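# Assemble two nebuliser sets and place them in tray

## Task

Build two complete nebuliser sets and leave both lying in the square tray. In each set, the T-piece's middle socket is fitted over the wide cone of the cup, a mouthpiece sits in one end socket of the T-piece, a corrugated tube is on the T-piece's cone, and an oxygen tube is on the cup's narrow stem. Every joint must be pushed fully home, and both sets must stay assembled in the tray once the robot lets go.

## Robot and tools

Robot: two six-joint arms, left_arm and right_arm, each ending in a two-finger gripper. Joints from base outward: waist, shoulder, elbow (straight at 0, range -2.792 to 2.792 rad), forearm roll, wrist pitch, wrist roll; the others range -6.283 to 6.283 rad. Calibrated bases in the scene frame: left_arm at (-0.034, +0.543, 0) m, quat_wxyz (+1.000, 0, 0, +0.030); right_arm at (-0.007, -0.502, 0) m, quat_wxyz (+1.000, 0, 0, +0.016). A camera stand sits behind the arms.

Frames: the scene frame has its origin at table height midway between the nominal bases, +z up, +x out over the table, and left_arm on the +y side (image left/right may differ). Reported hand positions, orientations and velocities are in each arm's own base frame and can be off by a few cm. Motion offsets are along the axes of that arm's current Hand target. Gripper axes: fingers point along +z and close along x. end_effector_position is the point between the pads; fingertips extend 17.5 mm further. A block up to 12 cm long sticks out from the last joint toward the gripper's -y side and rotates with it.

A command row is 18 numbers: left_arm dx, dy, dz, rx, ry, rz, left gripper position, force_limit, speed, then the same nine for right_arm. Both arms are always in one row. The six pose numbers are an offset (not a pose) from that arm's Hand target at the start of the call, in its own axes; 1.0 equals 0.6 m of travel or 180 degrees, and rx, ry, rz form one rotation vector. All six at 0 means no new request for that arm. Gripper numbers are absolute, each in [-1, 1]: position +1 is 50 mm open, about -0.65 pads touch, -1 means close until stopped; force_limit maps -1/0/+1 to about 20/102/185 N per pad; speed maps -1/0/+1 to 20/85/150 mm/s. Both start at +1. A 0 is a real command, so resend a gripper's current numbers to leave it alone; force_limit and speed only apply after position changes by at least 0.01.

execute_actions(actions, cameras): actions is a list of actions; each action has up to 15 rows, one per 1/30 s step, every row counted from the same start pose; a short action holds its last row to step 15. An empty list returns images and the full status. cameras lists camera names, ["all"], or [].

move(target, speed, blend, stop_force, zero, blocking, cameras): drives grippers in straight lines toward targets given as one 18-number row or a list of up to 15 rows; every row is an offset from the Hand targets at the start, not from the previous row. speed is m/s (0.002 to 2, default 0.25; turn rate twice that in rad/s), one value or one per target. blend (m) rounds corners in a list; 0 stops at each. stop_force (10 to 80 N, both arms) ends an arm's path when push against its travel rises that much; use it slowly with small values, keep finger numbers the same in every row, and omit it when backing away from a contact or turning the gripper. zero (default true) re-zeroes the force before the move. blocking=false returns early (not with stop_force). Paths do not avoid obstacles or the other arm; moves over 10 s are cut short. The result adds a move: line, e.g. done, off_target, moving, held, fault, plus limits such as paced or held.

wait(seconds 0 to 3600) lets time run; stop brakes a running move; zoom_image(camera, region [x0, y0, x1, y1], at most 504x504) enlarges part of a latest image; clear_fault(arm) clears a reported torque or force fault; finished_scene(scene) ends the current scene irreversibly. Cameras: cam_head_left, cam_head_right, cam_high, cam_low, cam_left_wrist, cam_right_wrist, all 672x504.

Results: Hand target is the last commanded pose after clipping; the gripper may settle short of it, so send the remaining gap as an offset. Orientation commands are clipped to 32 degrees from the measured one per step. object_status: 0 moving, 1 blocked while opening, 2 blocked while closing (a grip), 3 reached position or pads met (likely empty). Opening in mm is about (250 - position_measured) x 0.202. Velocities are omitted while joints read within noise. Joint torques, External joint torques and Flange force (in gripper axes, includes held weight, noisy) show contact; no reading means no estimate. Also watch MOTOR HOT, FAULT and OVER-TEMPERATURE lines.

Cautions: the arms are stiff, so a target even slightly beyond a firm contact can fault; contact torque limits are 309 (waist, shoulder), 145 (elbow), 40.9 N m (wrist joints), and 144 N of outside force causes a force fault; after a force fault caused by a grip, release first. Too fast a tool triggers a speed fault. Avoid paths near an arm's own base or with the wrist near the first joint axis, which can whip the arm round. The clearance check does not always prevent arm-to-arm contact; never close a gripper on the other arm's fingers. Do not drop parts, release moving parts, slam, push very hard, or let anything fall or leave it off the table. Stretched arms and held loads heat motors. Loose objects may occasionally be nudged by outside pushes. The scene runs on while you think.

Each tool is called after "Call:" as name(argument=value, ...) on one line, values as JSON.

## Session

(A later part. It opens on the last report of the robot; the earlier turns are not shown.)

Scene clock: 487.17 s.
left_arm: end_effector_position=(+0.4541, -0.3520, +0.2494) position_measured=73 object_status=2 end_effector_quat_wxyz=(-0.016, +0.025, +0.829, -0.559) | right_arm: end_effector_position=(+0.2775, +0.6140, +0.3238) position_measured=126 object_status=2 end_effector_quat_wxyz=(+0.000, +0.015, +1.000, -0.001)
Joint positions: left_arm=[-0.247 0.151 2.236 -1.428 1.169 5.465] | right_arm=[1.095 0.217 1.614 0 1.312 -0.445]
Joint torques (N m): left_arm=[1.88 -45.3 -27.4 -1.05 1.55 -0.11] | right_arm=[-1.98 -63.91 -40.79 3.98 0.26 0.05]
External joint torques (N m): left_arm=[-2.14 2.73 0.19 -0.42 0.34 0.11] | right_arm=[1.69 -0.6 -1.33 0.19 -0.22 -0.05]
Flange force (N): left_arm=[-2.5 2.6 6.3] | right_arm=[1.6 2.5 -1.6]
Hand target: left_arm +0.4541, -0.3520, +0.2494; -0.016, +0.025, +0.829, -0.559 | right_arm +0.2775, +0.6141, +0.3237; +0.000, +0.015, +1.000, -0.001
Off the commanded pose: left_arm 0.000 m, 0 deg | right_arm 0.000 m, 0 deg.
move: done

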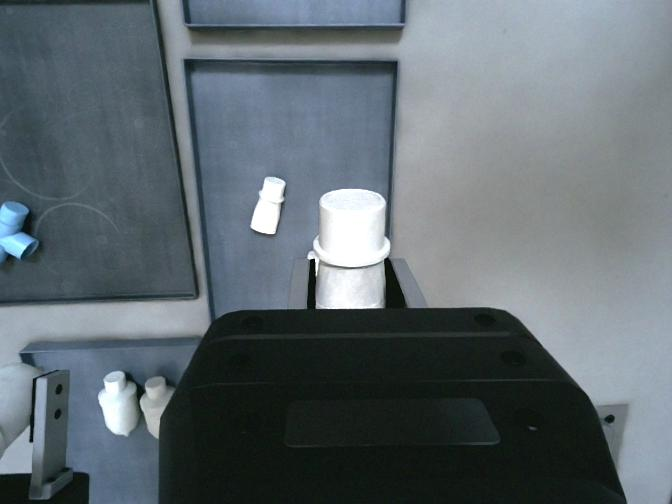

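Call:
move(target=[[0,0,0,0,0,0,-1,0.8,-0.6,-0.0347,0.0257,-0.0138,0,0,-0.5,-1,0.5,-0.6],[0.1333,-0.05,0.1237,0,0,0,-1,0.8,-0.6,-0.0347,0.0257,-0.0138,0,0,-0.5,-1,0.5,-0.6]], speed=0.2, cameras=["cam_low","cam_left_wrist","cam_right_wrist"])

Call:
zoom_image(camera="cam_low", region=[330, 130, 430, 220])

Call:
zoom_image(camera="cam_right_wrist", region=[240, 0, 480, 310])

Call:
zoom_image(camera="cam_left_wrist", region=[200, 0, 672, 320])

Scene clock: 503.03 s.
left_arm: end_effector_position=(+0.3695, -0.4270, +0.2493) position_measured=73 object_status=2 end_effector_quat_wxyz=(-0.016, +0.025, +0.829, -0.559) | right_arm: end_effector_position=(+0.2988, +0.6288, +0.3319) position_measured=126 object_status=2 end_effector_quat_wxyz=(+0.001, +0.696, -0.718, +0.001)
Joint positions: left_arm=[-0.472 0.063 2.34 -1.597 1.016 5.472] | right_arm=[1.078 0.248 1.559 -0.001 1.336 -2.033]
Joint torques (N m): left_arm=[1.93 -35.59 -27.3 -1.36 1.53 -0.14] | right_arm=[-2.24 -67.57 -41.28 3.94 0.15 0]
External joint torques (N m): left_arm=[-2.06 2.31 0.18 -0.44 0.37 0.14] | right_arm=[2.03 -1.14 -1.19 0.25 -0.17 0]
Flange force (N): left_arm=[-0.9 2.6 7.2] | right_arm=[-1.8 2.4 -1.7]
Hand target: left_arm +0.3695, -0.4270, +0.2493; -0.016, +0.025, +0.829, -0.559 | right_arm +0.2988, +0.6288, +0.3319; +0.001, +0.696, -0.718, +0.001
Off the commanded pose: left_arm 0.000 m, 0 deg | right_arm 0.000 m, 0 deg.
move: done

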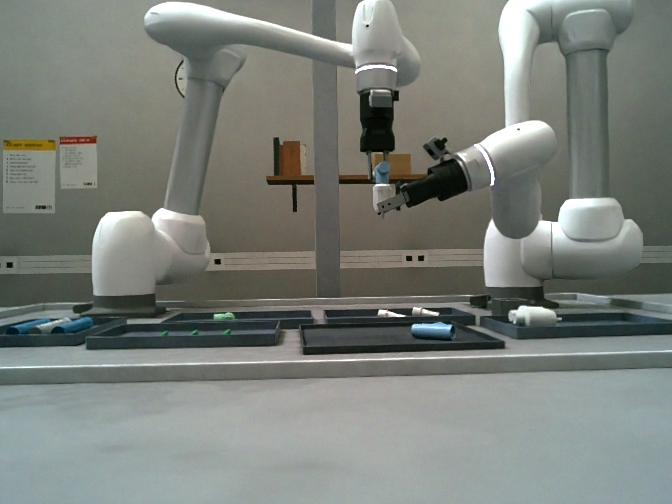

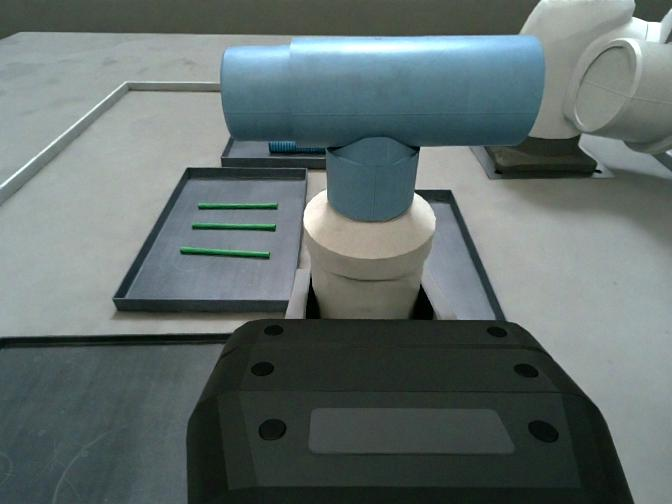

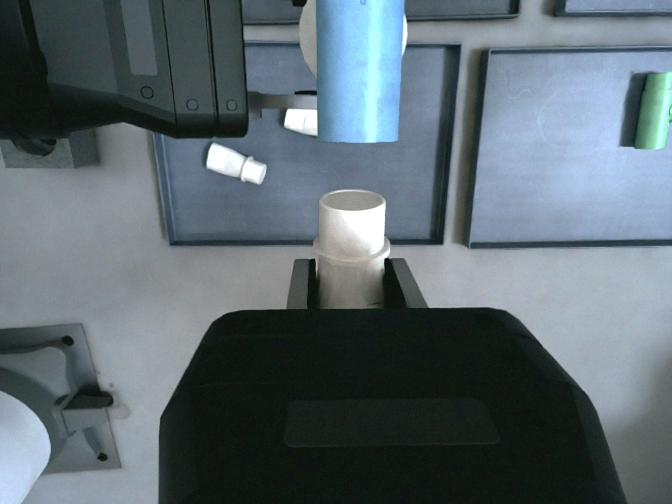

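Scaled by 5.040 from the camera's image (finer frame: 960x720).

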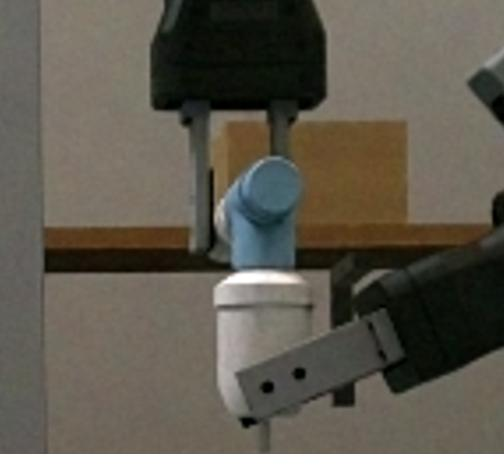

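Scaled by 1.626 from the camera's image (finer frame: 960x720).

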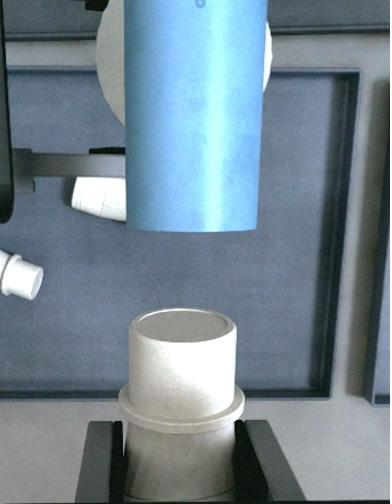

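Scaled by 1.068 from the camera's image (finer frame: 960x720).

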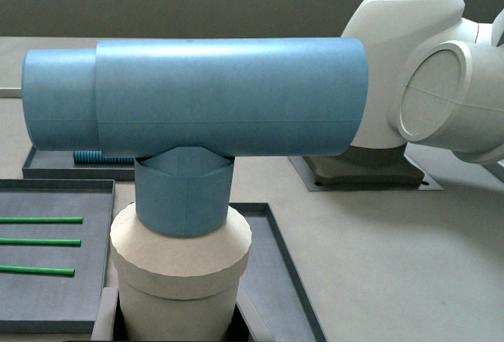

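Call:
zoom_image(camera="cam_left_wrist", region=[470, 0, 672, 200])

Call:
zoom_image(camera="cam_right_wrist", region=[290, 100, 430, 280])

Call:
zoom_image(camera="cam_low", region=[355, 140, 405, 190])

Scaled by 2.495 from the camera's image (finer frame: 960x720).

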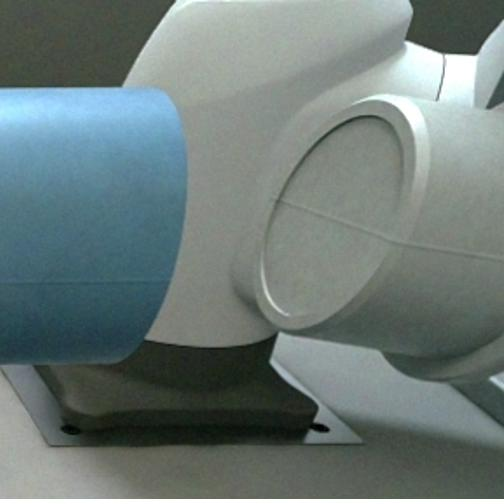

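Scaled by 2.800 from the camera's image (finer frame: 960x720).

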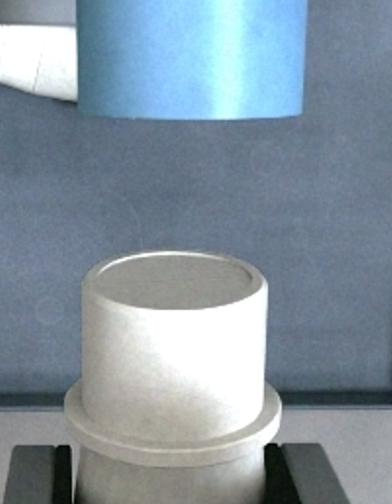

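Scaled by 10.080 from the camera's image (finer frame: 960x720).

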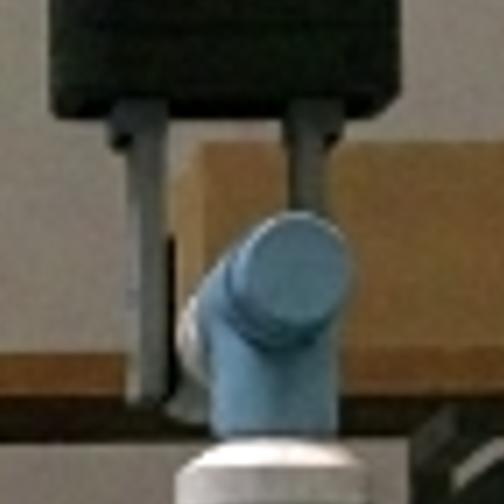

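Call:
move(target=[0,0,0,0,0,0,-1,0.8,-0.6,0.0017,0,-0.0038,-0.044,0,0,-1,0.5,-0.6], speed=0.1, cameras=["cam_low","cam_left_wrist","cam_right_wrist"])

Call:
zoom_image(camera="cam_left_wrist", region=[470, 0, 672, 200])

Call:
zoom_image(camera="cam_right_wrist", region=[290, 100, 430, 280])

Scene clock: 538.63 s.
left_arm: end_effector_position=(+0.3695, -0.4270, +0.2493) position_measured=73 object_status=2 end_effector_quat_wxyz=(-0.016, +0.025, +0.829, -0.559) | right_arm: end_effector_position=(+0.2988, +0.6278, +0.3342) position_measured=126 object_status=2 end_effector_quat_wxyz=(+0.049, +0.694, -0.716, -0.049)
Joint positions: left_arm=[-0.472 0.063 2.34 -1.597 1.016 5.472] | right_arm=[1.027 0.274 1.527 0.121 1.412 -2.107]
Joint torques (N m): left_arm=[1.55 -35.73 -27.44 -1.37 1.57 -0.15] | right_arm=[-1.86 -70.41 -41.19 4.27 0.34 0.02]
External joint torques (N m): left_arm=[-1.55 2.16 0.23 -0.43 0.33 0.16] | right_arm=[1.46 -0.93 -1.42 0.26 -0.17 -0.02]
Flange force (N): left_arm=[-1.1 2.9 6.1] | right_arm=[-2.2 1.5 -1.8]
Hand target: left_arm +0.3695, -0.4270, +0.2493; -0.016, +0.025, +0.829, -0.559 | right_arm +0.2988, +0.6278, +0.3342; +0.049, +0.694, -0.716, -0.049
Off the commanded pose: left_arm 0.000 m, 0 deg | right_arm 0.000 m, 0 deg.
move: done

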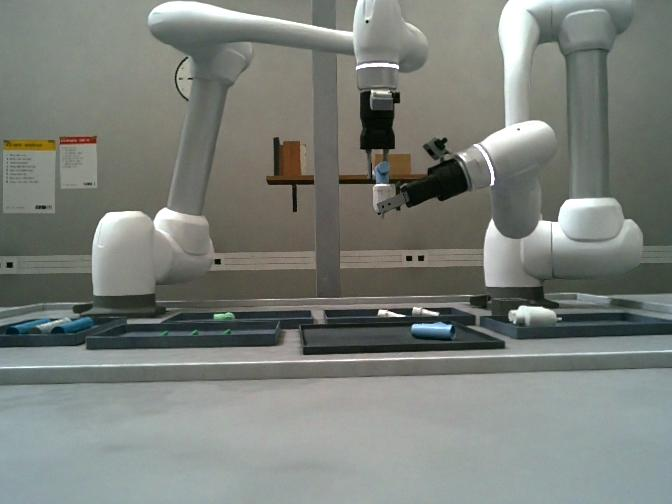

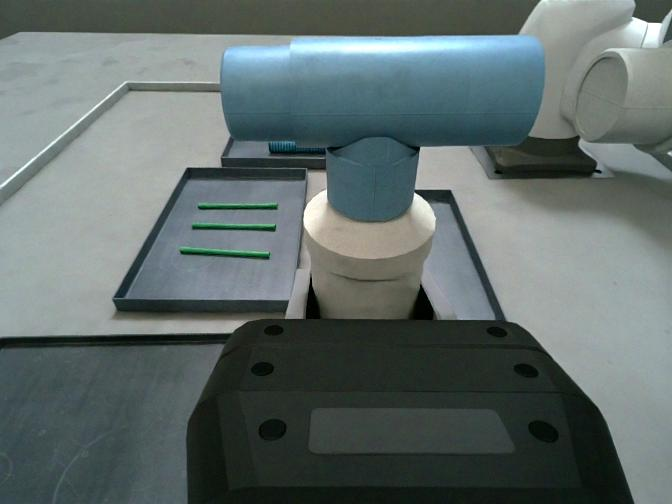

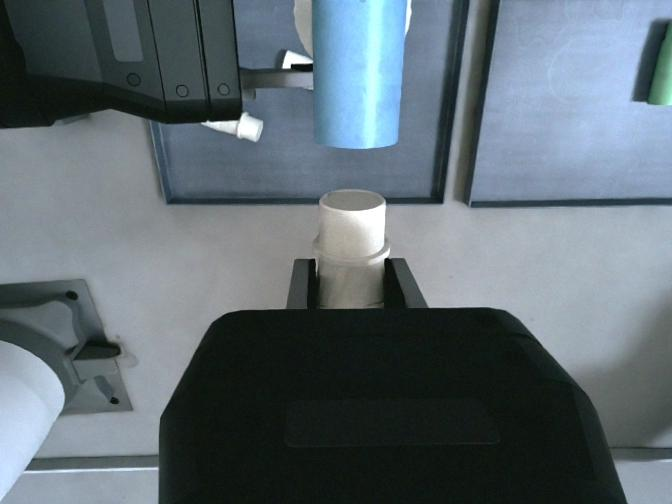

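Scaled by 2.495 from the camera's image (finer frame: 960x720).

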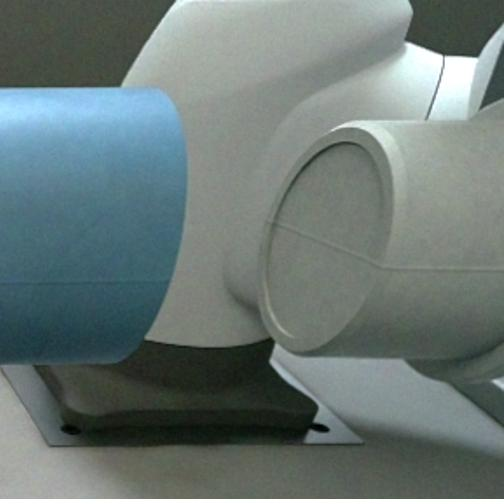

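Scaled by 2.800 from the camera's image (finer frame: 960x720).

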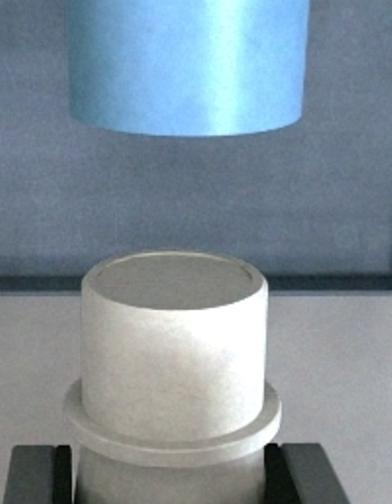

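Call:
move(target=[0,0,0,0,0,0,-1,0.8,-0.6,0.0015,-0.0147,-0.0034,0,0,0,-1,0.5,-0.6], speed=0.05, cameras=["cam_left_wrist","cam_right_wrist"])

Call:
zoom_image(camera="cam_left_wrist", region=[440, 0, 672, 200])

Call:
zoom_image(camera="cam_right_wrist", region=[290, 100, 430, 280])

Scene clock: 546.53 s.
left_arm: end_effector_position=(+0.3695, -0.4270, +0.2493) position_measured=73 object_status=2 end_effector_quat_wxyz=(-0.016, +0.025, +0.829, -0.559) | right_arm: end_effector_position=(+0.3078, +0.6267, +0.3350) position_measured=126 object_status=2 end_effector_quat_wxyz=(+0.049, +0.694, -0.716, -0.049)
Joint positions: left_arm=[-0.472 0.063 2.34 -1.597 1.016 5.472] | right_arm=[1.015 0.279 1.519 0.12 1.416 -2.118]
Joint torques (N m): left_arm=[1.6 -35.91 -27.41 -1.32 1.54 -0.17] | right_arm=[-2.36 -71.02 -41.29 4.25 0.35 0.05]
External joint torques (N m): left_arm=[-1.62 2.56 0.31 -0.47 0.36 0.17] | right_arm=[2.28 -0.84 -1.3 0.29 -0.17 -0.05]
Flange force (N): left_arm=[-1.4 3.5 6.7] | right_arm=[-2.7 2.4 -1.4]
Hand target: left_arm +0.3695, -0.4270, +0.2493; -0.016, +0.025, +0.829, -0.559 | right_arm +0.3078, +0.6267, +0.3350; +0.049, +0.694, -0.716, -0.049
Off the commanded pose: left_arm 0.000 m, 0 deg | right_arm 0.000 m, 0 deg.
move: done

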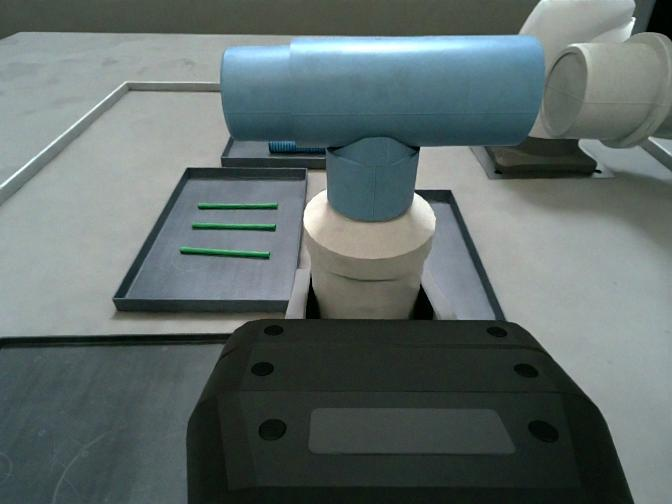

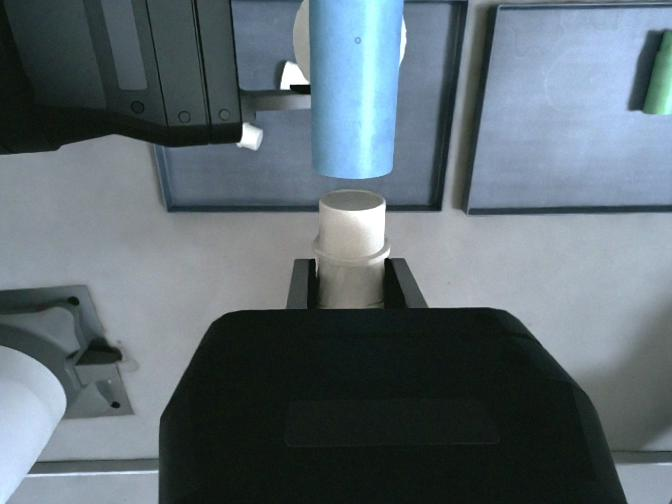

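Scaled by 2.172 from the camera's image (finer frame: 960x720).

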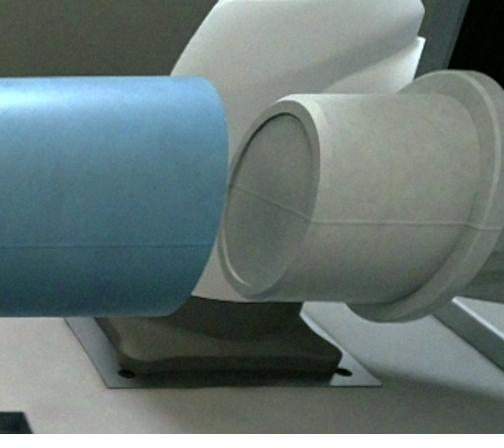

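Scaled by 2.800 from the camera's image (finer frame: 960x720).

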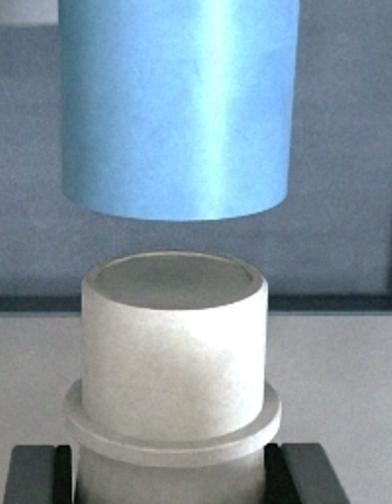

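Call:
move(target=[0,0,0,0,0,0,-1,0.8,-0.6,-0.0003,-0.0396,-0.0056,0,0,0,-1,0.5,-0.6], speed=0.015, stop_force=25, cameras=["cam_left_wrist","cam_right_wrist"])

Call:
zoom_image(camera="cam_right_wrist", region=[290, 100, 430, 280])

Scene clock: 555.37 s.
left_arm: end_effector_position=(+0.3695, -0.4270, +0.2493) position_measured=73 object_status=2 end_effector_quat_wxyz=(-0.016, +0.025, +0.829, -0.559) | right_arm: end_effector_position=(+0.3312, +0.6261, +0.3352) position_measured=126 object_status=2 end_effector_quat_wxyz=(+0.049, +0.695, -0.716, -0.049)
Joint positions: left_arm=[-0.472 0.063 2.34 -1.597 1.016 5.472] | right_arm=[0.987 0.297 1.495 0.118 1.425 -2.145]
Joint torques (N m): left_arm=[-12.08 -47.46 -20.26 2.16 10.71 1.51] | right_arm=[-22.83 -59.63 -41.58 -3.9 -5.61 -0.05]
External joint torques (N m): left_arm=[12 13.73 -6.79 -3.95 -8.8 -1.5] | right_arm=[22.35 -13.78 -0.91 8.4 5.8 0.05]
Flange force (N): left_arm=[-33.4 15.7 10.0] | right_arm=[-1.4 36.3 -10.9]
Hand target: left_arm +0.3695, -0.4270, +0.2493; -0.016, +0.025, +0.829, -0.559 | right_arm +0.3312, +0.6261, +0.3351; +0.049, +0.695, -0.716, -0.049 (not the last commanded pose)
Off the commanded pose: left_arm 0.000 m, 0 deg | right_arm 0.001 m, 0 deg.
move: contact (right_arm)

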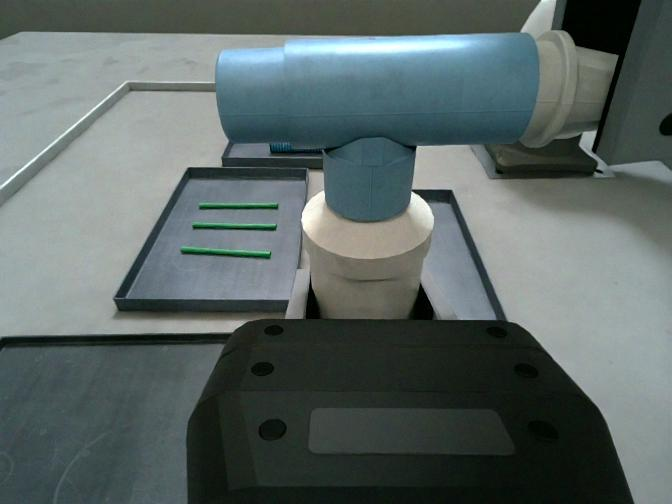

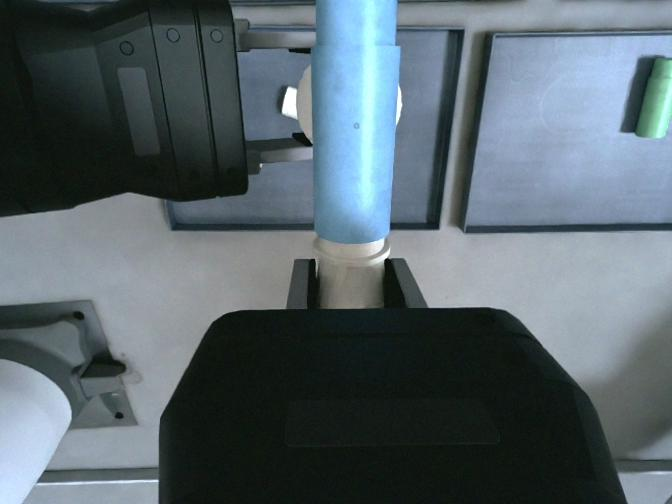

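Scaled by 2.800 from the camera's image (finer frame: 960x720).

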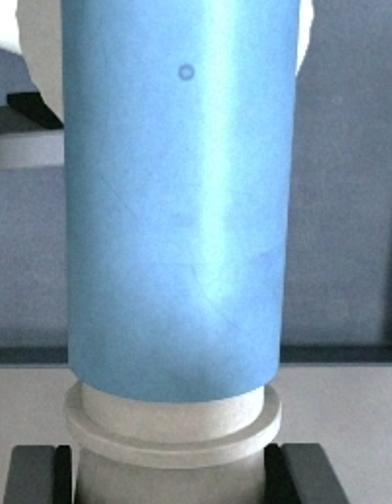

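Call:
move(target=[0,0,0,0,0,0,-1,0.8,-0.6,0,-0.0165,-0.0023,0,0,0,-1,0.5,-0.6], speed=0.01, stop_force=45, zero=false, cameras=["cam_left_wrist","cam_right_wrist"])

Call:
zoom_image(camera="cam_right_wrist", region=[290, 100, 430, 280])

Scene clock: 560.23 s.
left_arm: end_effector_position=(+0.3695, -0.4270, +0.2493) position_measured=73 object_status=2 end_effector_quat_wxyz=(-0.016, +0.025, +0.829, -0.559) | right_arm: end_effector_position=(+0.3324, +0.6260, +0.3351) position_measured=126 object_status=2 end_effector_quat_wxyz=(+0.049, +0.694, -0.716, -0.049)
Joint positions: left_arm=[-0.472 0.063 2.34 -1.597 1.016 5.472] | right_arm=[0.986 0.297 1.494 0.118 1.426 -2.146]
Joint torques (N m): left_arm=[-18.31 -52.49 -16.65 3.93 14.92 2.29] | right_arm=[-32.24 -54.1 -41.69 -7.78 -8.25 -0.02]
External joint torques (N m): left_arm=[18.16 19.05 -10.5 -5.73 -13.01 -2.29] | right_arm=[32.32 -20.51 -1.15 12.34 8.45 0.02]
Flange force (N): left_arm=[-48.8 21.2 12.5] | right_arm=[-0.9 52.9 -15.7]
Hand target: left_arm +0.3695, -0.4270, +0.2493; -0.016, +0.025, +0.829, -0.559 | right_arm +0.3324, +0.6260, +0.3351; +0.049, +0.694, -0.716, -0.049 (not the last commanded pose)
Off the commanded pose: left_arm 0.000 m, 0 deg | right_arm 0.009 m, 0 deg.
move: contact (right_arm)

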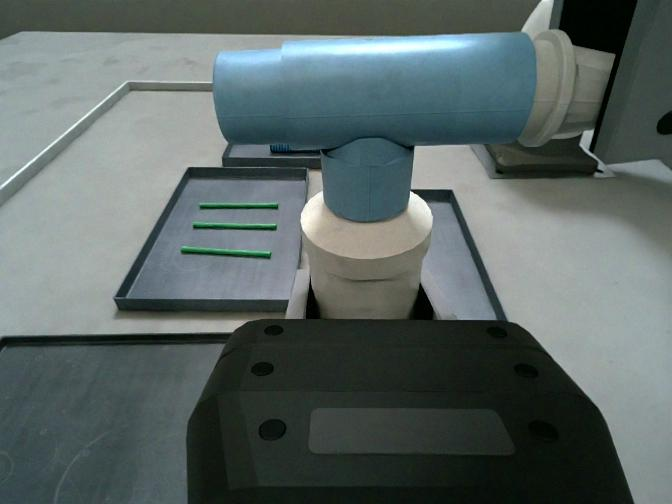

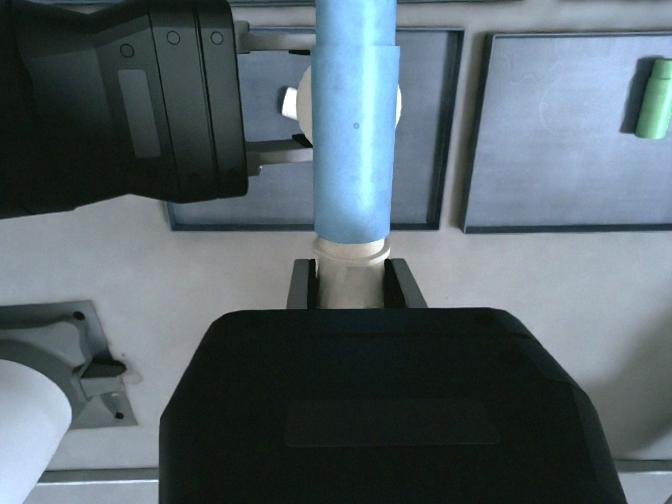

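Scaled by 2.800 from the camera's image (finer frame: 960x720).

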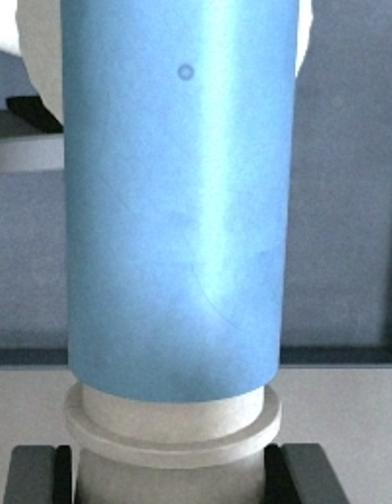

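Call:
move(target=[[0,0,0,0,0,0,-1,0.8,-0.6,-0.0013,0,0,0,0.028,0,-1,0.5,-0.6],[0,0,0,0,0,0,-1,0.8,-0.6,0.0013,0,0,0,-0.028,0,-1,0.5,-0.6],[0,0,0,0,0,0,-1,0.8,-0.6,0,0,0,0,0,0,-1,0.5,-0.6]], speed=0.1, blend=0.001, cameras=["cam_left_wrist","cam_right_wrist"])

Call:
zoom_image(camera="cam_right_wrist", region=[290, 100, 430, 280])

Scene clock: 570.93 s.
left_arm: end_effector_position=(+0.3695, -0.4270, +0.2493) position_measured=73 object_status=2 end_effector_quat_wxyz=(-0.016, +0.025, +0.829, -0.559) | right_arm: end_effector_position=(+0.3324, +0.6260, +0.3351) position_measured=126 object_status=2 end_effector_quat_wxyz=(+0.049, +0.694, -0.716, -0.049)
Joint positions: left_arm=[-0.472 0.063 2.34 -1.597 1.016 5.472] | right_arm=[0.986 0.297 1.494 0.118 1.426 -2.146]
Joint torques (N m): left_arm=[-7.25 -44.21 -19.93 2.18 8.17 1.29] | right_arm=[-19.58 -64.87 -40.45 -3.08 -2.7 0.12]
External joint torques (N m): left_arm=[7.07 10.86 -7.16 -3.98 -6.26 -1.29] | right_arm=[19.31 -8.86 -2.14 7.6 2.89 -0.12]
Flange force (N): left_arm=[-26.7 9.6 14.0] | right_arm=[-7.0 27.9 -6.9]
Hand target: left_arm +0.3695, -0.4270, +0.2493; -0.016, +0.025, +0.829, -0.559 | right_arm +0.3324, +0.6260, +0.3351; +0.049, +0.694, -0.716, -0.049
Off the commanded pose: left_arm 0.000 m, 0 deg | right_arm 0.000 m, 0 deg.
move: done

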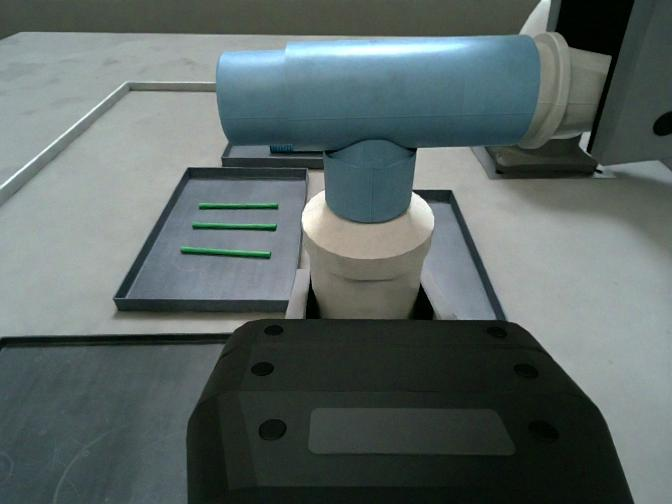

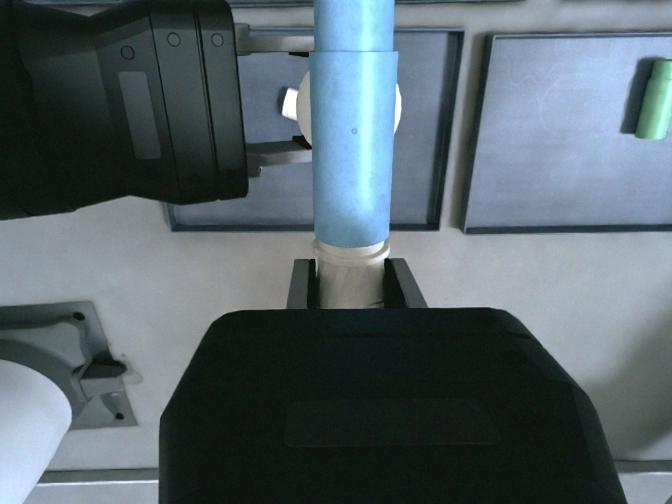

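Scaled by 2.800 from the camera's image (finer frame: 960x720).

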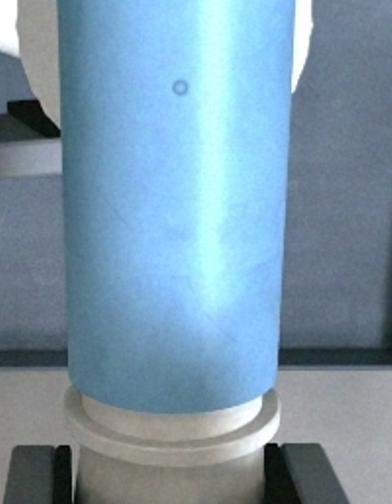

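Call:
move(target=[[0,0,0,0,0,0,-1,0.8,-0.6,-0.0013,-0.0016,-0.0002,0,0.028,0,-1,0.5,-0.6],[0,0,0,0,0,0,-1,0.8,-0.6,0.0013,-0.0033,-0.0005,0,-0.028,0,-1,0.5,-0.6],[0,0,0,0,0,0,-1,0.8,-0.6,-0.0013,-0.0041,-0.0006,0,0.028,0,-1,0.5,-0.6],[0,0,0,0,0,0,-1,0.8,-0.6,0.0013,-0.005,-0.0007,0,-0.028,0,-1,0.5,-0.6],[0,0,0,0,0,0,-1,0.8,-0.6,0,-0.005,-0.0007,0,0,0,-1,0.5,-0.6]], speed=0.1, blend=0.001, cameras=["cam_left_wrist","cam_right_wrist"])

Call:
zoom_image(camera="cam_right_wrist", region=[290, 100, 430, 280])

Scene clock: 578.87 s.
left_arm: end_effector_position=(+0.3695, -0.4270, +0.2493) position_measured=73 object_status=2 end_effector_quat_wxyz=(-0.016, +0.025, +0.829, -0.559) | right_arm: end_effector_position=(+0.3354, +0.6259, +0.3351) position_measured=126 object_status=2 end_effector_quat_wxyz=(+0.049, +0.694, -0.716, -0.049)
Joint positions: left_arm=[-0.472 0.063 2.34 -1.597 1.016 5.472] | right_arm=[0.982 0.3 1.491 0.118 1.427 -2.15]
Joint torques (N m): left_arm=[-8.9 -48.42 -18.07 3.08 10.66 1.62] | right_arm=[-26.27 -60 -37.07 -6.21 -2.64 0.13]
External joint torques (N m): left_arm=[8.87 14.92 -8.95 -4.86 -8.76 -1.62] | right_arm=[26.01 -13.98 -5.55 10.74 2.83 -0.13]
Flange force (N): left_arm=[-34.8 13.1 19.9] | right_arm=[-11.3 37.1 -12.0]
Hand target: left_arm +0.3695, -0.4270, +0.2493; -0.016, +0.025, +0.829, -0.559 | right_arm +0.3354, +0.6259, +0.3351; +0.049, +0.694, -0.716, -0.049
Off the commanded pose: left_arm 0.000 m, 0 deg | right_arm 0.000 m, 0 deg.
move: done

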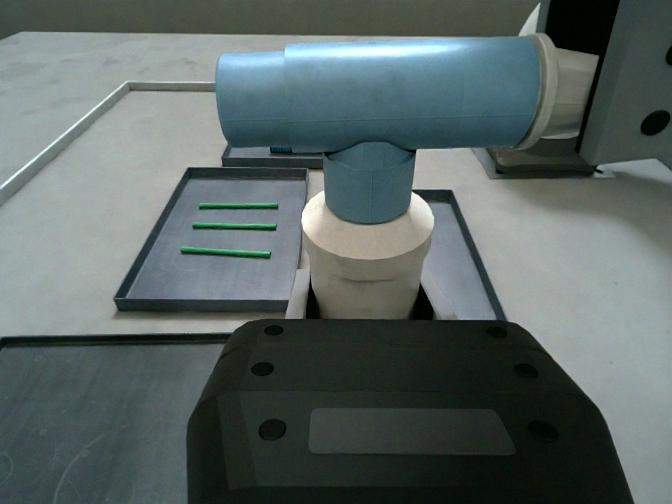

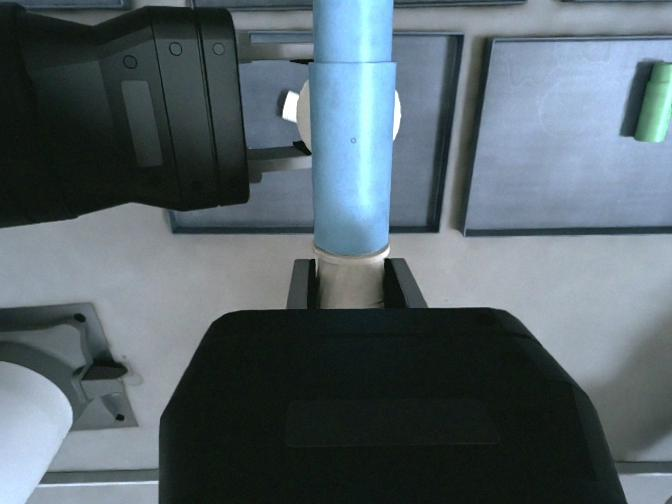

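Scaled by 2.800 from the camera's image (finer frame: 960x720).

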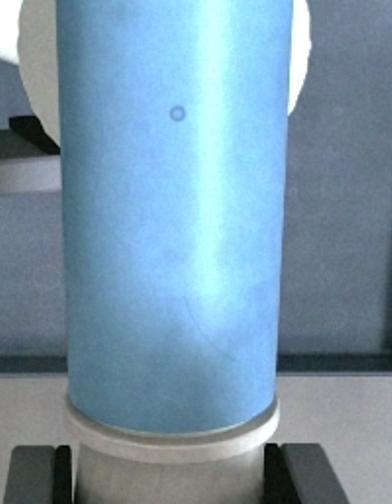

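Call:
move(target=[0,0,0,0,0,0,-1,0.8,-0.6,0,0.0028,0.0004,0,0,0,-1,0.5,-0.6], speed=0.02)

Call:
move(target=[0,0,0,0,0,0,-1,0.8,-0.6,0,0,0,0,0,0,1,0.5,-0.8])

Call:
move(target=[0,0,0,0,0,0,-1,0.8,-0.6,0,0.0278,-0.198,0.044,0,0,1,0.5,-0.8], speed=0.15, cameras=["cam_low","cam_left_wrist","cam_right_wrist"])

Scene clock: 591.53 s.
left_arm: end_effector_position=(+0.3694, -0.4270, +0.2493) position_measured=73 object_status=2 end_effector_quat_wxyz=(-0.016, +0.025, +0.829, -0.559) | right_arm: end_effector_position=(+0.3338, +0.6259, +0.3351) position_measured=126 object_status=2 end_effector_quat_wxyz=(+0.049, +0.694, -0.716, -0.049)
Joint positions: left_arm=[-0.472 0.063 2.34 -1.597 1.016 5.472] | right_arm=[0.984 0.299 1.493 0.118 1.427 -2.148]
Joint torques (N m): left_arm=[0.12 -38.78 -23.4 0.48 3.72 0.43] | right_arm=[-9.97 -70.67 -39.46 0.71 0.62 0.08]
External joint torques (N m): left_arm=[-0.16 5.27 -3.62 -2.27 -1.82 -0.42] | right_arm=[9.76 -2.78 -3 3.81 -0.44 -0.08]
Flange force (N): left_arm=[-10.2 3.1 13.4] | right_arm=[-8.7 11.4 -2.7]
Hand target: left_arm +0.3695, -0.4270, +0.2493; -0.016, +0.025, +0.829, -0.559 | right_arm +0.3337, +0.6260, +0.3351; +0.049, +0.694, -0.716, -0.049
Off the commanded pose: left_arm 0.000 m, 0 deg | right_arm 0.000 m, 0 deg.
move: done

Scene clock: 592.53 s.
left_arm: end_effector_position=(+0.3695, -0.4270, +0.2493) position_measured=73 object_status=2 end_effector_quat_wxyz=(-0.016, +0.025, +0.829, -0.559) | right_arm: end_effector_position=(+0.3337, +0.6260, +0.3351) position_measured=3 object_status=3 end_effector_quat_wxyz=(+0.049, +0.694, -0.716, -0.049)
Joint positions: left_arm=[-0.472 0.063 2.34 -1.597 1.016 5.472] | right_arm=[0.984 0.298 1.493 0.118 1.427 -2.148]
Joint torques (N m): left_arm=[1.78 -35.68 -27.37 -1.36 1.56 -0.15] | right_arm=[-2.14 -72.69 -41.32 4.32 0.33 0.01]
External joint torques (N m): left_arm=[-1.83 2.04 0.1 -0.44 0.34 0.15] | right_arm=[2.39 -1.51 -1.26 0.22 -0.12 -0.01]
Flange force (N): left_arm=[-0.8 2.3 6.5] | right_arm=[-1.9 3.0 -1.6]
Hand target: left_arm +0.3695, -0.4270, +0.2493; -0.016, +0.025, +0.829, -0.559 | right_arm +0.3337, +0.6260, +0.3351; +0.049, +0.694, -0.716, -0.049
Off the commanded pose: left_arm 0.000 m, 0 deg | right_arm 0.000 m, 0 deg.
move: done

Scene clock: 593.67 s.
left_arm: end_effector_position=(+0.3695, -0.4270, +0.2493) position_measured=73 object_status=2 end_effector_quat_wxyz=(-0.016, +0.025, +0.829, -0.559) | right_arm: end_effector_position=(+0.3336, +0.6261, +0.4552) position_measured=3 object_status=3 end_effector_quat_wxyz=(+0.001, +0.696, -0.718, +0.000)
Joint positions: left_arm=[-0.472 0.063 2.34 -1.597 1.016 5.472] | right_arm=[1.033 0.245 1.341 0 1.558 -2.078]
Joint torques (N m): left_arm=[1.67 -35.76 -27.39 -1.35 1.56 -0.14] | right_arm=[-2.07 -68.67 -42.54 4.13 0.14 0.01]
External joint torques (N m): left_arm=[-1.82 2.26 0.26 -0.45 0.35 0.14] | right_arm=[1.83 -1.48 -1.35 0.19 -0.16 -0.01]
Flange force (N): left_arm=[-0.9 2.8 6.7] | right_arm=[-1.5 2.1 -2.1]
Hand target: left_arm +0.3695, -0.4270, +0.2493; -0.016, +0.025, +0.829, -0.559 | right_arm +0.3336, +0.6262, +0.4551; +0.001, +0.696, -0.718, +0.000
Off the commanded pose: left_arm 0.000 m, 0 deg | right_arm 0.000 m, 0 deg.
move: done

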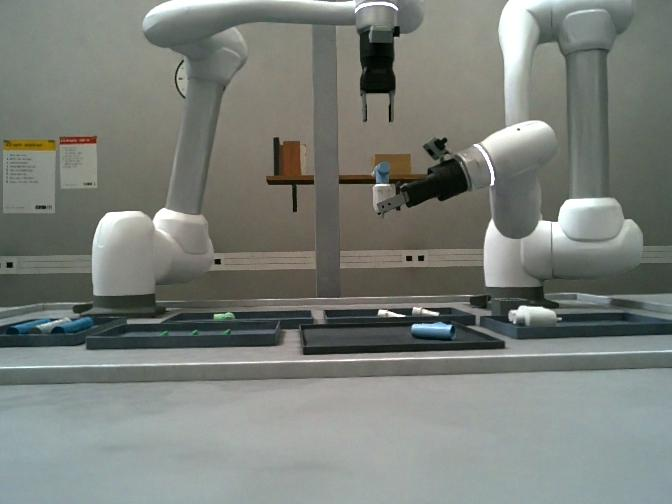

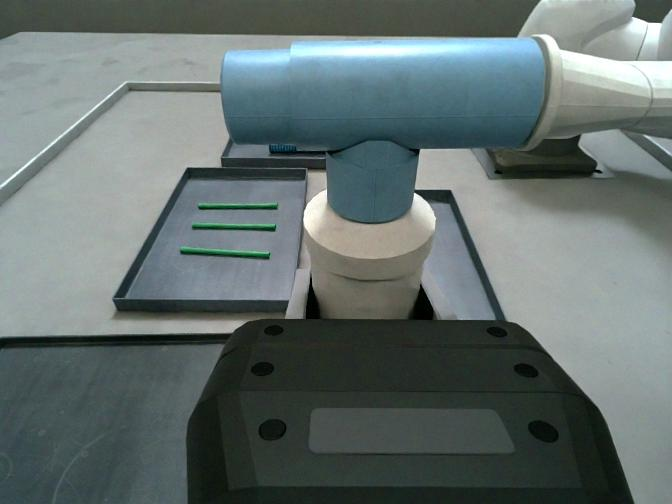

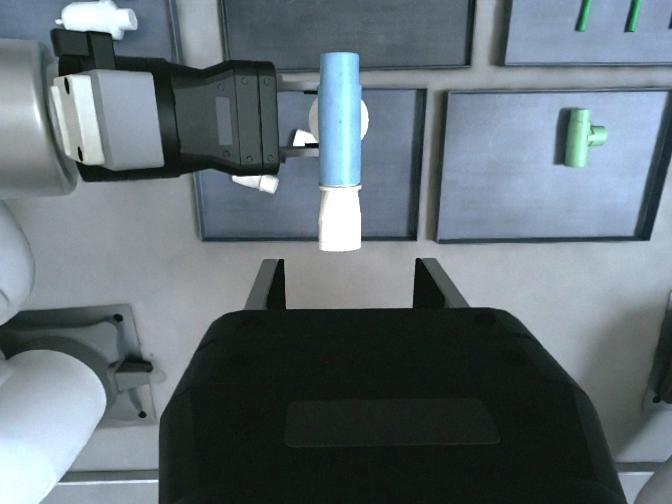

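Call:
move(target=[[0,0,0,0,0,0,-1,0.8,-0.6,0.5,-0.07,0.1,0,0,0.5,1,0.5,-0.8],[0,0,0,0,0,0,-1,0.8,-0.6,1.0,-0.139,0.425,0,0,1,1,0.5,-0.8]], speed=0.4, blend=0.05, cameras=["cam_right_wrist"])

Scene clock: 604.07 s.
left_arm: end_effector_position=(+0.3695, -0.4270, +0.2493) position_measured=73 object_status=2 end_effector_quat_wxyz=(-0.016, +0.025, +0.829, -0.559) | right_arm: end_effector_position=(+0.3984, +0.0235, +0.2012) position_measured=3 object_status=3 end_effector_quat_wxyz=(+0.000, +0.718, +0.696, -0.001)
Joint positions: left_arm=[-0.472 0.063 2.34 -1.597 1.016 5.472] | right_arm=[-0.026 -0.144 2.228 -0.002 1.059 0.005]
Joint torques (N m): left_arm=[1.65 -35.99 -27.39 -1.35 1.6 -0.15] | right_arm=[-2.56 -21.44 -37.09 3.61 0.22 0.05]
External joint torques (N m): left_arm=[-1.86 2.46 0.22 -0.46 0.32 0.15] | right_arm=[2.43 -1.29 -1.09 0.2 -0.17 -0.05]
Flange force (N): left_arm=[-1.2 3.0 7.1] | right_arm=[5.9 -0.7 -2.3]
Hand target: left_arm +0.3695, -0.4270, +0.2493; -0.016, +0.025, +0.829, -0.559 | right_arm +0.3984, +0.0235, +0.2012; +0.000, +0.718, +0.696, -0.001
Off the commanded pose: left_arm 0.000 m, 0 deg | right_arm 0.000 m, 0 deg.
move: done

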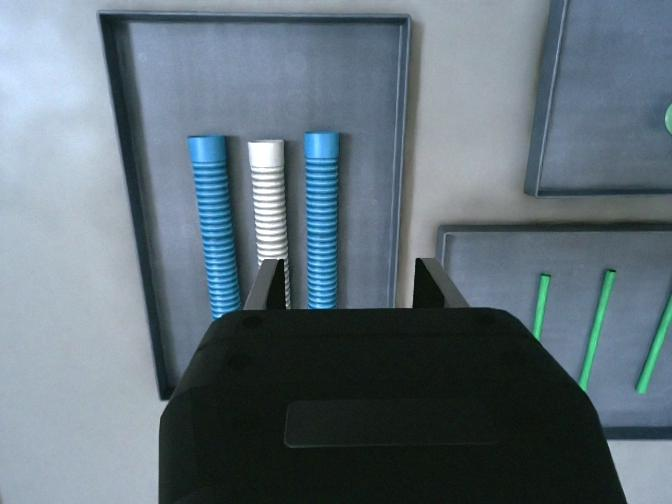

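Call:
move(target=[0,0,0,0,0,0,-1,0.8,-0.6,-0.0258,-0.0317,0.2167,0,0,0,0.5,0.5,-0.8], speed=0.2, cameras=["cam_right_wrist"])

Scene clock: 611.10 s.
left_arm: end_effector_position=(+0.3695, -0.4270, +0.2493) position_measured=73 object_status=2 end_effector_quat_wxyz=(-0.016, +0.025, +0.829, -0.559) | right_arm: end_effector_position=(+0.3788, +0.0083, +0.0712) position_measured=78 object_status=3 end_effector_quat_wxyz=(+0.000, +0.718, +0.696, -0.001)
Joint positions: left_arm=[-0.472 0.063 2.34 -1.597 1.016 5.472] | right_arm=[-0.068 -0.003 2.399 -0.003 0.746 -0.035]
Joint torques (N m): left_arm=[1.71 -36.07 -27.41 -1.36 1.57 -0.14] | right_arm=[-2.26 -27.25 -28.68 2.81 0.2 0.02]
External joint torques (N m): left_arm=[-1.73 2.56 0.32 -0.43 0.33 0.15] | right_arm=[2.13 -1.88 -1 0.15 -0.15 -0.02]
Flange force (N): left_arm=[-1.3 3.3 6.8] | right_arm=[5.5 -1.2 -3.8]
Hand target: left_arm +0.3695, -0.4270, +0.2493; -0.016, +0.025, +0.829, -0.559 | right_arm +0.3788, +0.0083, +0.0712; +0.000, +0.718, +0.696, -0.001
Off the commanded pose: left_arm 0.000 m, 0 deg | right_arm 0.000 m, 0 deg.
move: done

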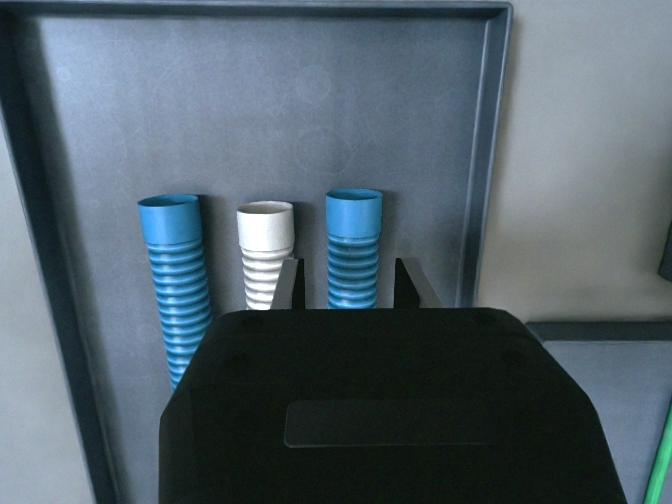

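Call:
move(target=[0,0,0,0,0,0,-1,0.8,-0.6,0.0033,0.0067,0.0787,0,0,0,0.5,0.5,-0.8], speed=0.08, cameras=["cam_right_wrist"])

Call:
move(target=[0,0,0,0,0,0,-1,0.8,-0.6,0,0,0,0,0,0,-1,0.5,-0.6])

Call:
move(target=[0,0,0,0,0,0,-1,0.8,-0.6,0,0,-0.2,0,0,0,-1,0.5,-0.6], speed=0.15, cameras=["cam_right_wrist","cam_low"])

Call:
zoom_image(camera="cam_right_wrist", region=[290, 150, 430, 310])

Scene clock: 617.70 s.
left_arm: end_effector_position=(+0.3695, -0.4270, +0.2493) position_measured=73 object_status=2 end_effector_quat_wxyz=(-0.016, +0.025, +0.829, -0.559) | right_arm: end_effector_position=(+0.3829, +0.0101, +0.0240) position_measured=78 object_status=3 end_effector_quat_wxyz=(+0.000, +0.718, +0.696, -0.001)
Joint positions: left_arm=[-0.472 0.063 2.34 -1.597 1.016 5.472] | right_arm=[-0.062 0.093 2.43 -0.003 0.619 -0.029]
Joint torques (N m): left_arm=[1.78 -35.79 -27.31 -1.4 1.54 -0.15] | right_arm=[-1.97 -33.64 -24.5 2.36 0.17 -0.02]
External joint torques (N m): left_arm=[-1.9 2.25 0.05 -0.4 0.37 0.16] | right_arm=[1.88 -1.28 -0.89 0.18 -0.13 0.01]
Flange force (N): left_arm=[-1.2 2.5 6.8] | right_arm=[4.9 -0.2 -2.9]
Hand target: left_arm +0.3695, -0.4270, +0.2493; -0.016, +0.025, +0.829, -0.559 | right_arm +0.3829, +0.0101, +0.0240; +0.000, +0.718, +0.696, -0.001
Off the commanded pose: left_arm 0.000 m, 0 deg | right_arm 0.000 m, 0 deg.
move: done

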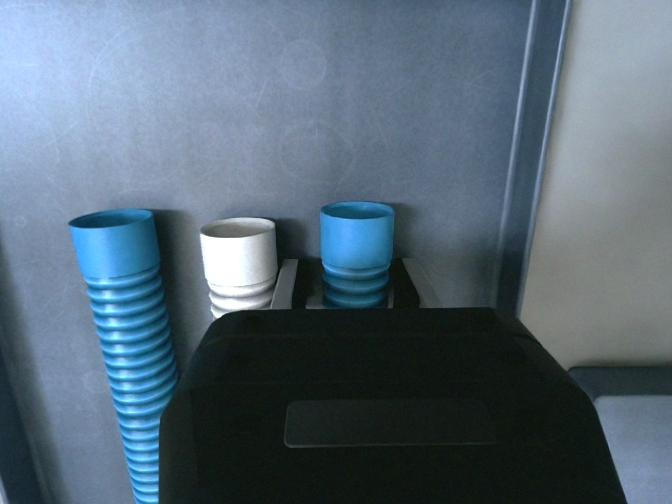

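Scene clock: 618.23 s.
left_arm: end_effector_position=(+0.3695, -0.4270, +0.2493) position_measured=73 object_status=2 end_effector_quat_wxyz=(-0.016, +0.025, +0.829, -0.559) | right_arm: end_effector_position=(+0.3829, +0.0101, +0.0240) position_measured=143 object_status=2 end_effector_quat_wxyz=(+0.000, +0.718, +0.696, -0.001)
Joint positions: left_arm=[-0.472 0.063 2.34 -1.597 1.016 5.472] | right_arm=[-0.062 0.093 2.43 -0.003 0.619 -0.029]
Joint torques (N m): left_arm=[1.72 -35.61 -27.31 -1.38 1.56 -0.15] | right_arm=[-2.1 -33.78 -24.75 2.38 0.22 0.01]
External joint torques (N m): left_arm=[-1.8 2.09 0.17 -0.42 0.34 0.16] | right_arm=[1.96 -1.23 -0.64 0.16 -0.17 -0.01]
Flange force (N): left_arm=[-0.9 2.5 6.5] | right_arm=[5.0 -0.6 -2.5]
Hand target: left_arm +0.3695, -0.4270, +0.2493; -0.016, +0.025, +0.829, -0.559 | right_arm +0.3829, +0.0101, +0.0240; +0.000, +0.718, +0.696, -0.001
Off the commanded pose: left_arm 0.000 m, 0 deg | right_arm 0.000 m, 0 deg.
move: done

Scene clock: 619.40 s.
left_arm: end_effector_position=(+0.3695, -0.4270, +0.2493) position_measured=73 object_status=2 end_effector_quat_wxyz=(-0.016, +0.025, +0.829, -0.559) | right_arm: end_effector_position=(+0.3829, +0.0104, +0.1439) position_measured=143 object_status=2 end_effector_quat_wxyz=(+0.000, +0.718, +0.696, -0.001)
Joint positions: left_arm=[-0.472 0.063 2.34 -1.597 1.016 5.472] | right_arm=[-0.062 -0.107 2.319 -0.002 0.93 -0.03]
Joint torques (N m): left_arm=[1.83 -35.61 -27.31 -1.38 1.54 -0.15] | right_arm=[-2.05 -21.93 -33.92 3.3 0.2 0.01]
External joint torques (N m): left_arm=[-1.93 2.36 0.32 -0.4 0.36 0.15] | right_arm=[2.05 -1.7 -1.18 0.2 -0.15 -0.01]
Flange force (N): left_arm=[-0.9 2.9 6.9] | right_arm=[5.3 -1.0 -3.2]
Hand target: left_arm +0.3695, -0.4270, +0.2493; -0.016, +0.025, +0.829, -0.559 | right_arm +0.3830, +0.0103, +0.1440; +0.000, +0.718, +0.696, -0.001
Off the commanded pose: left_arm 0.000 m, 0 deg | right_arm 0.000 m, 0 deg.
move: done
Images, in order (width x height): cam_low 672x504, cam_right_wrist 672x504.

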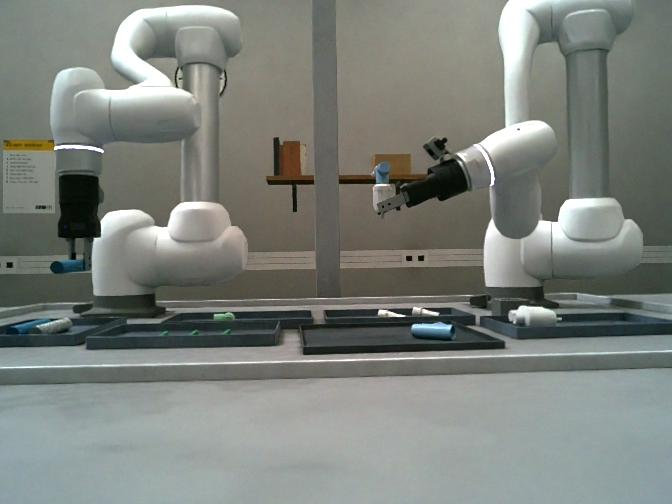

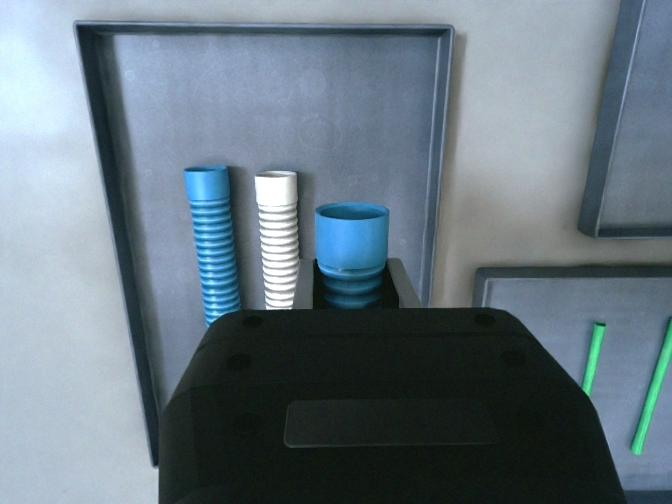

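Scaled by 3.150 from the camera's image (finer frame: 960x720).

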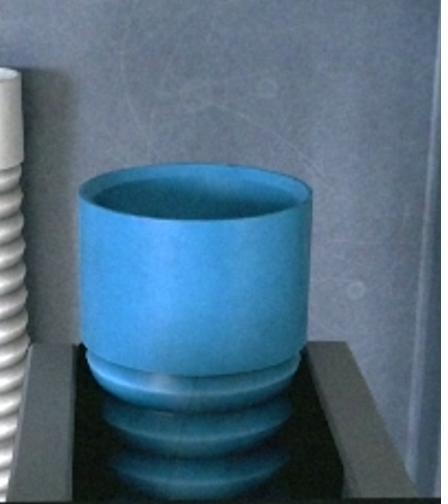

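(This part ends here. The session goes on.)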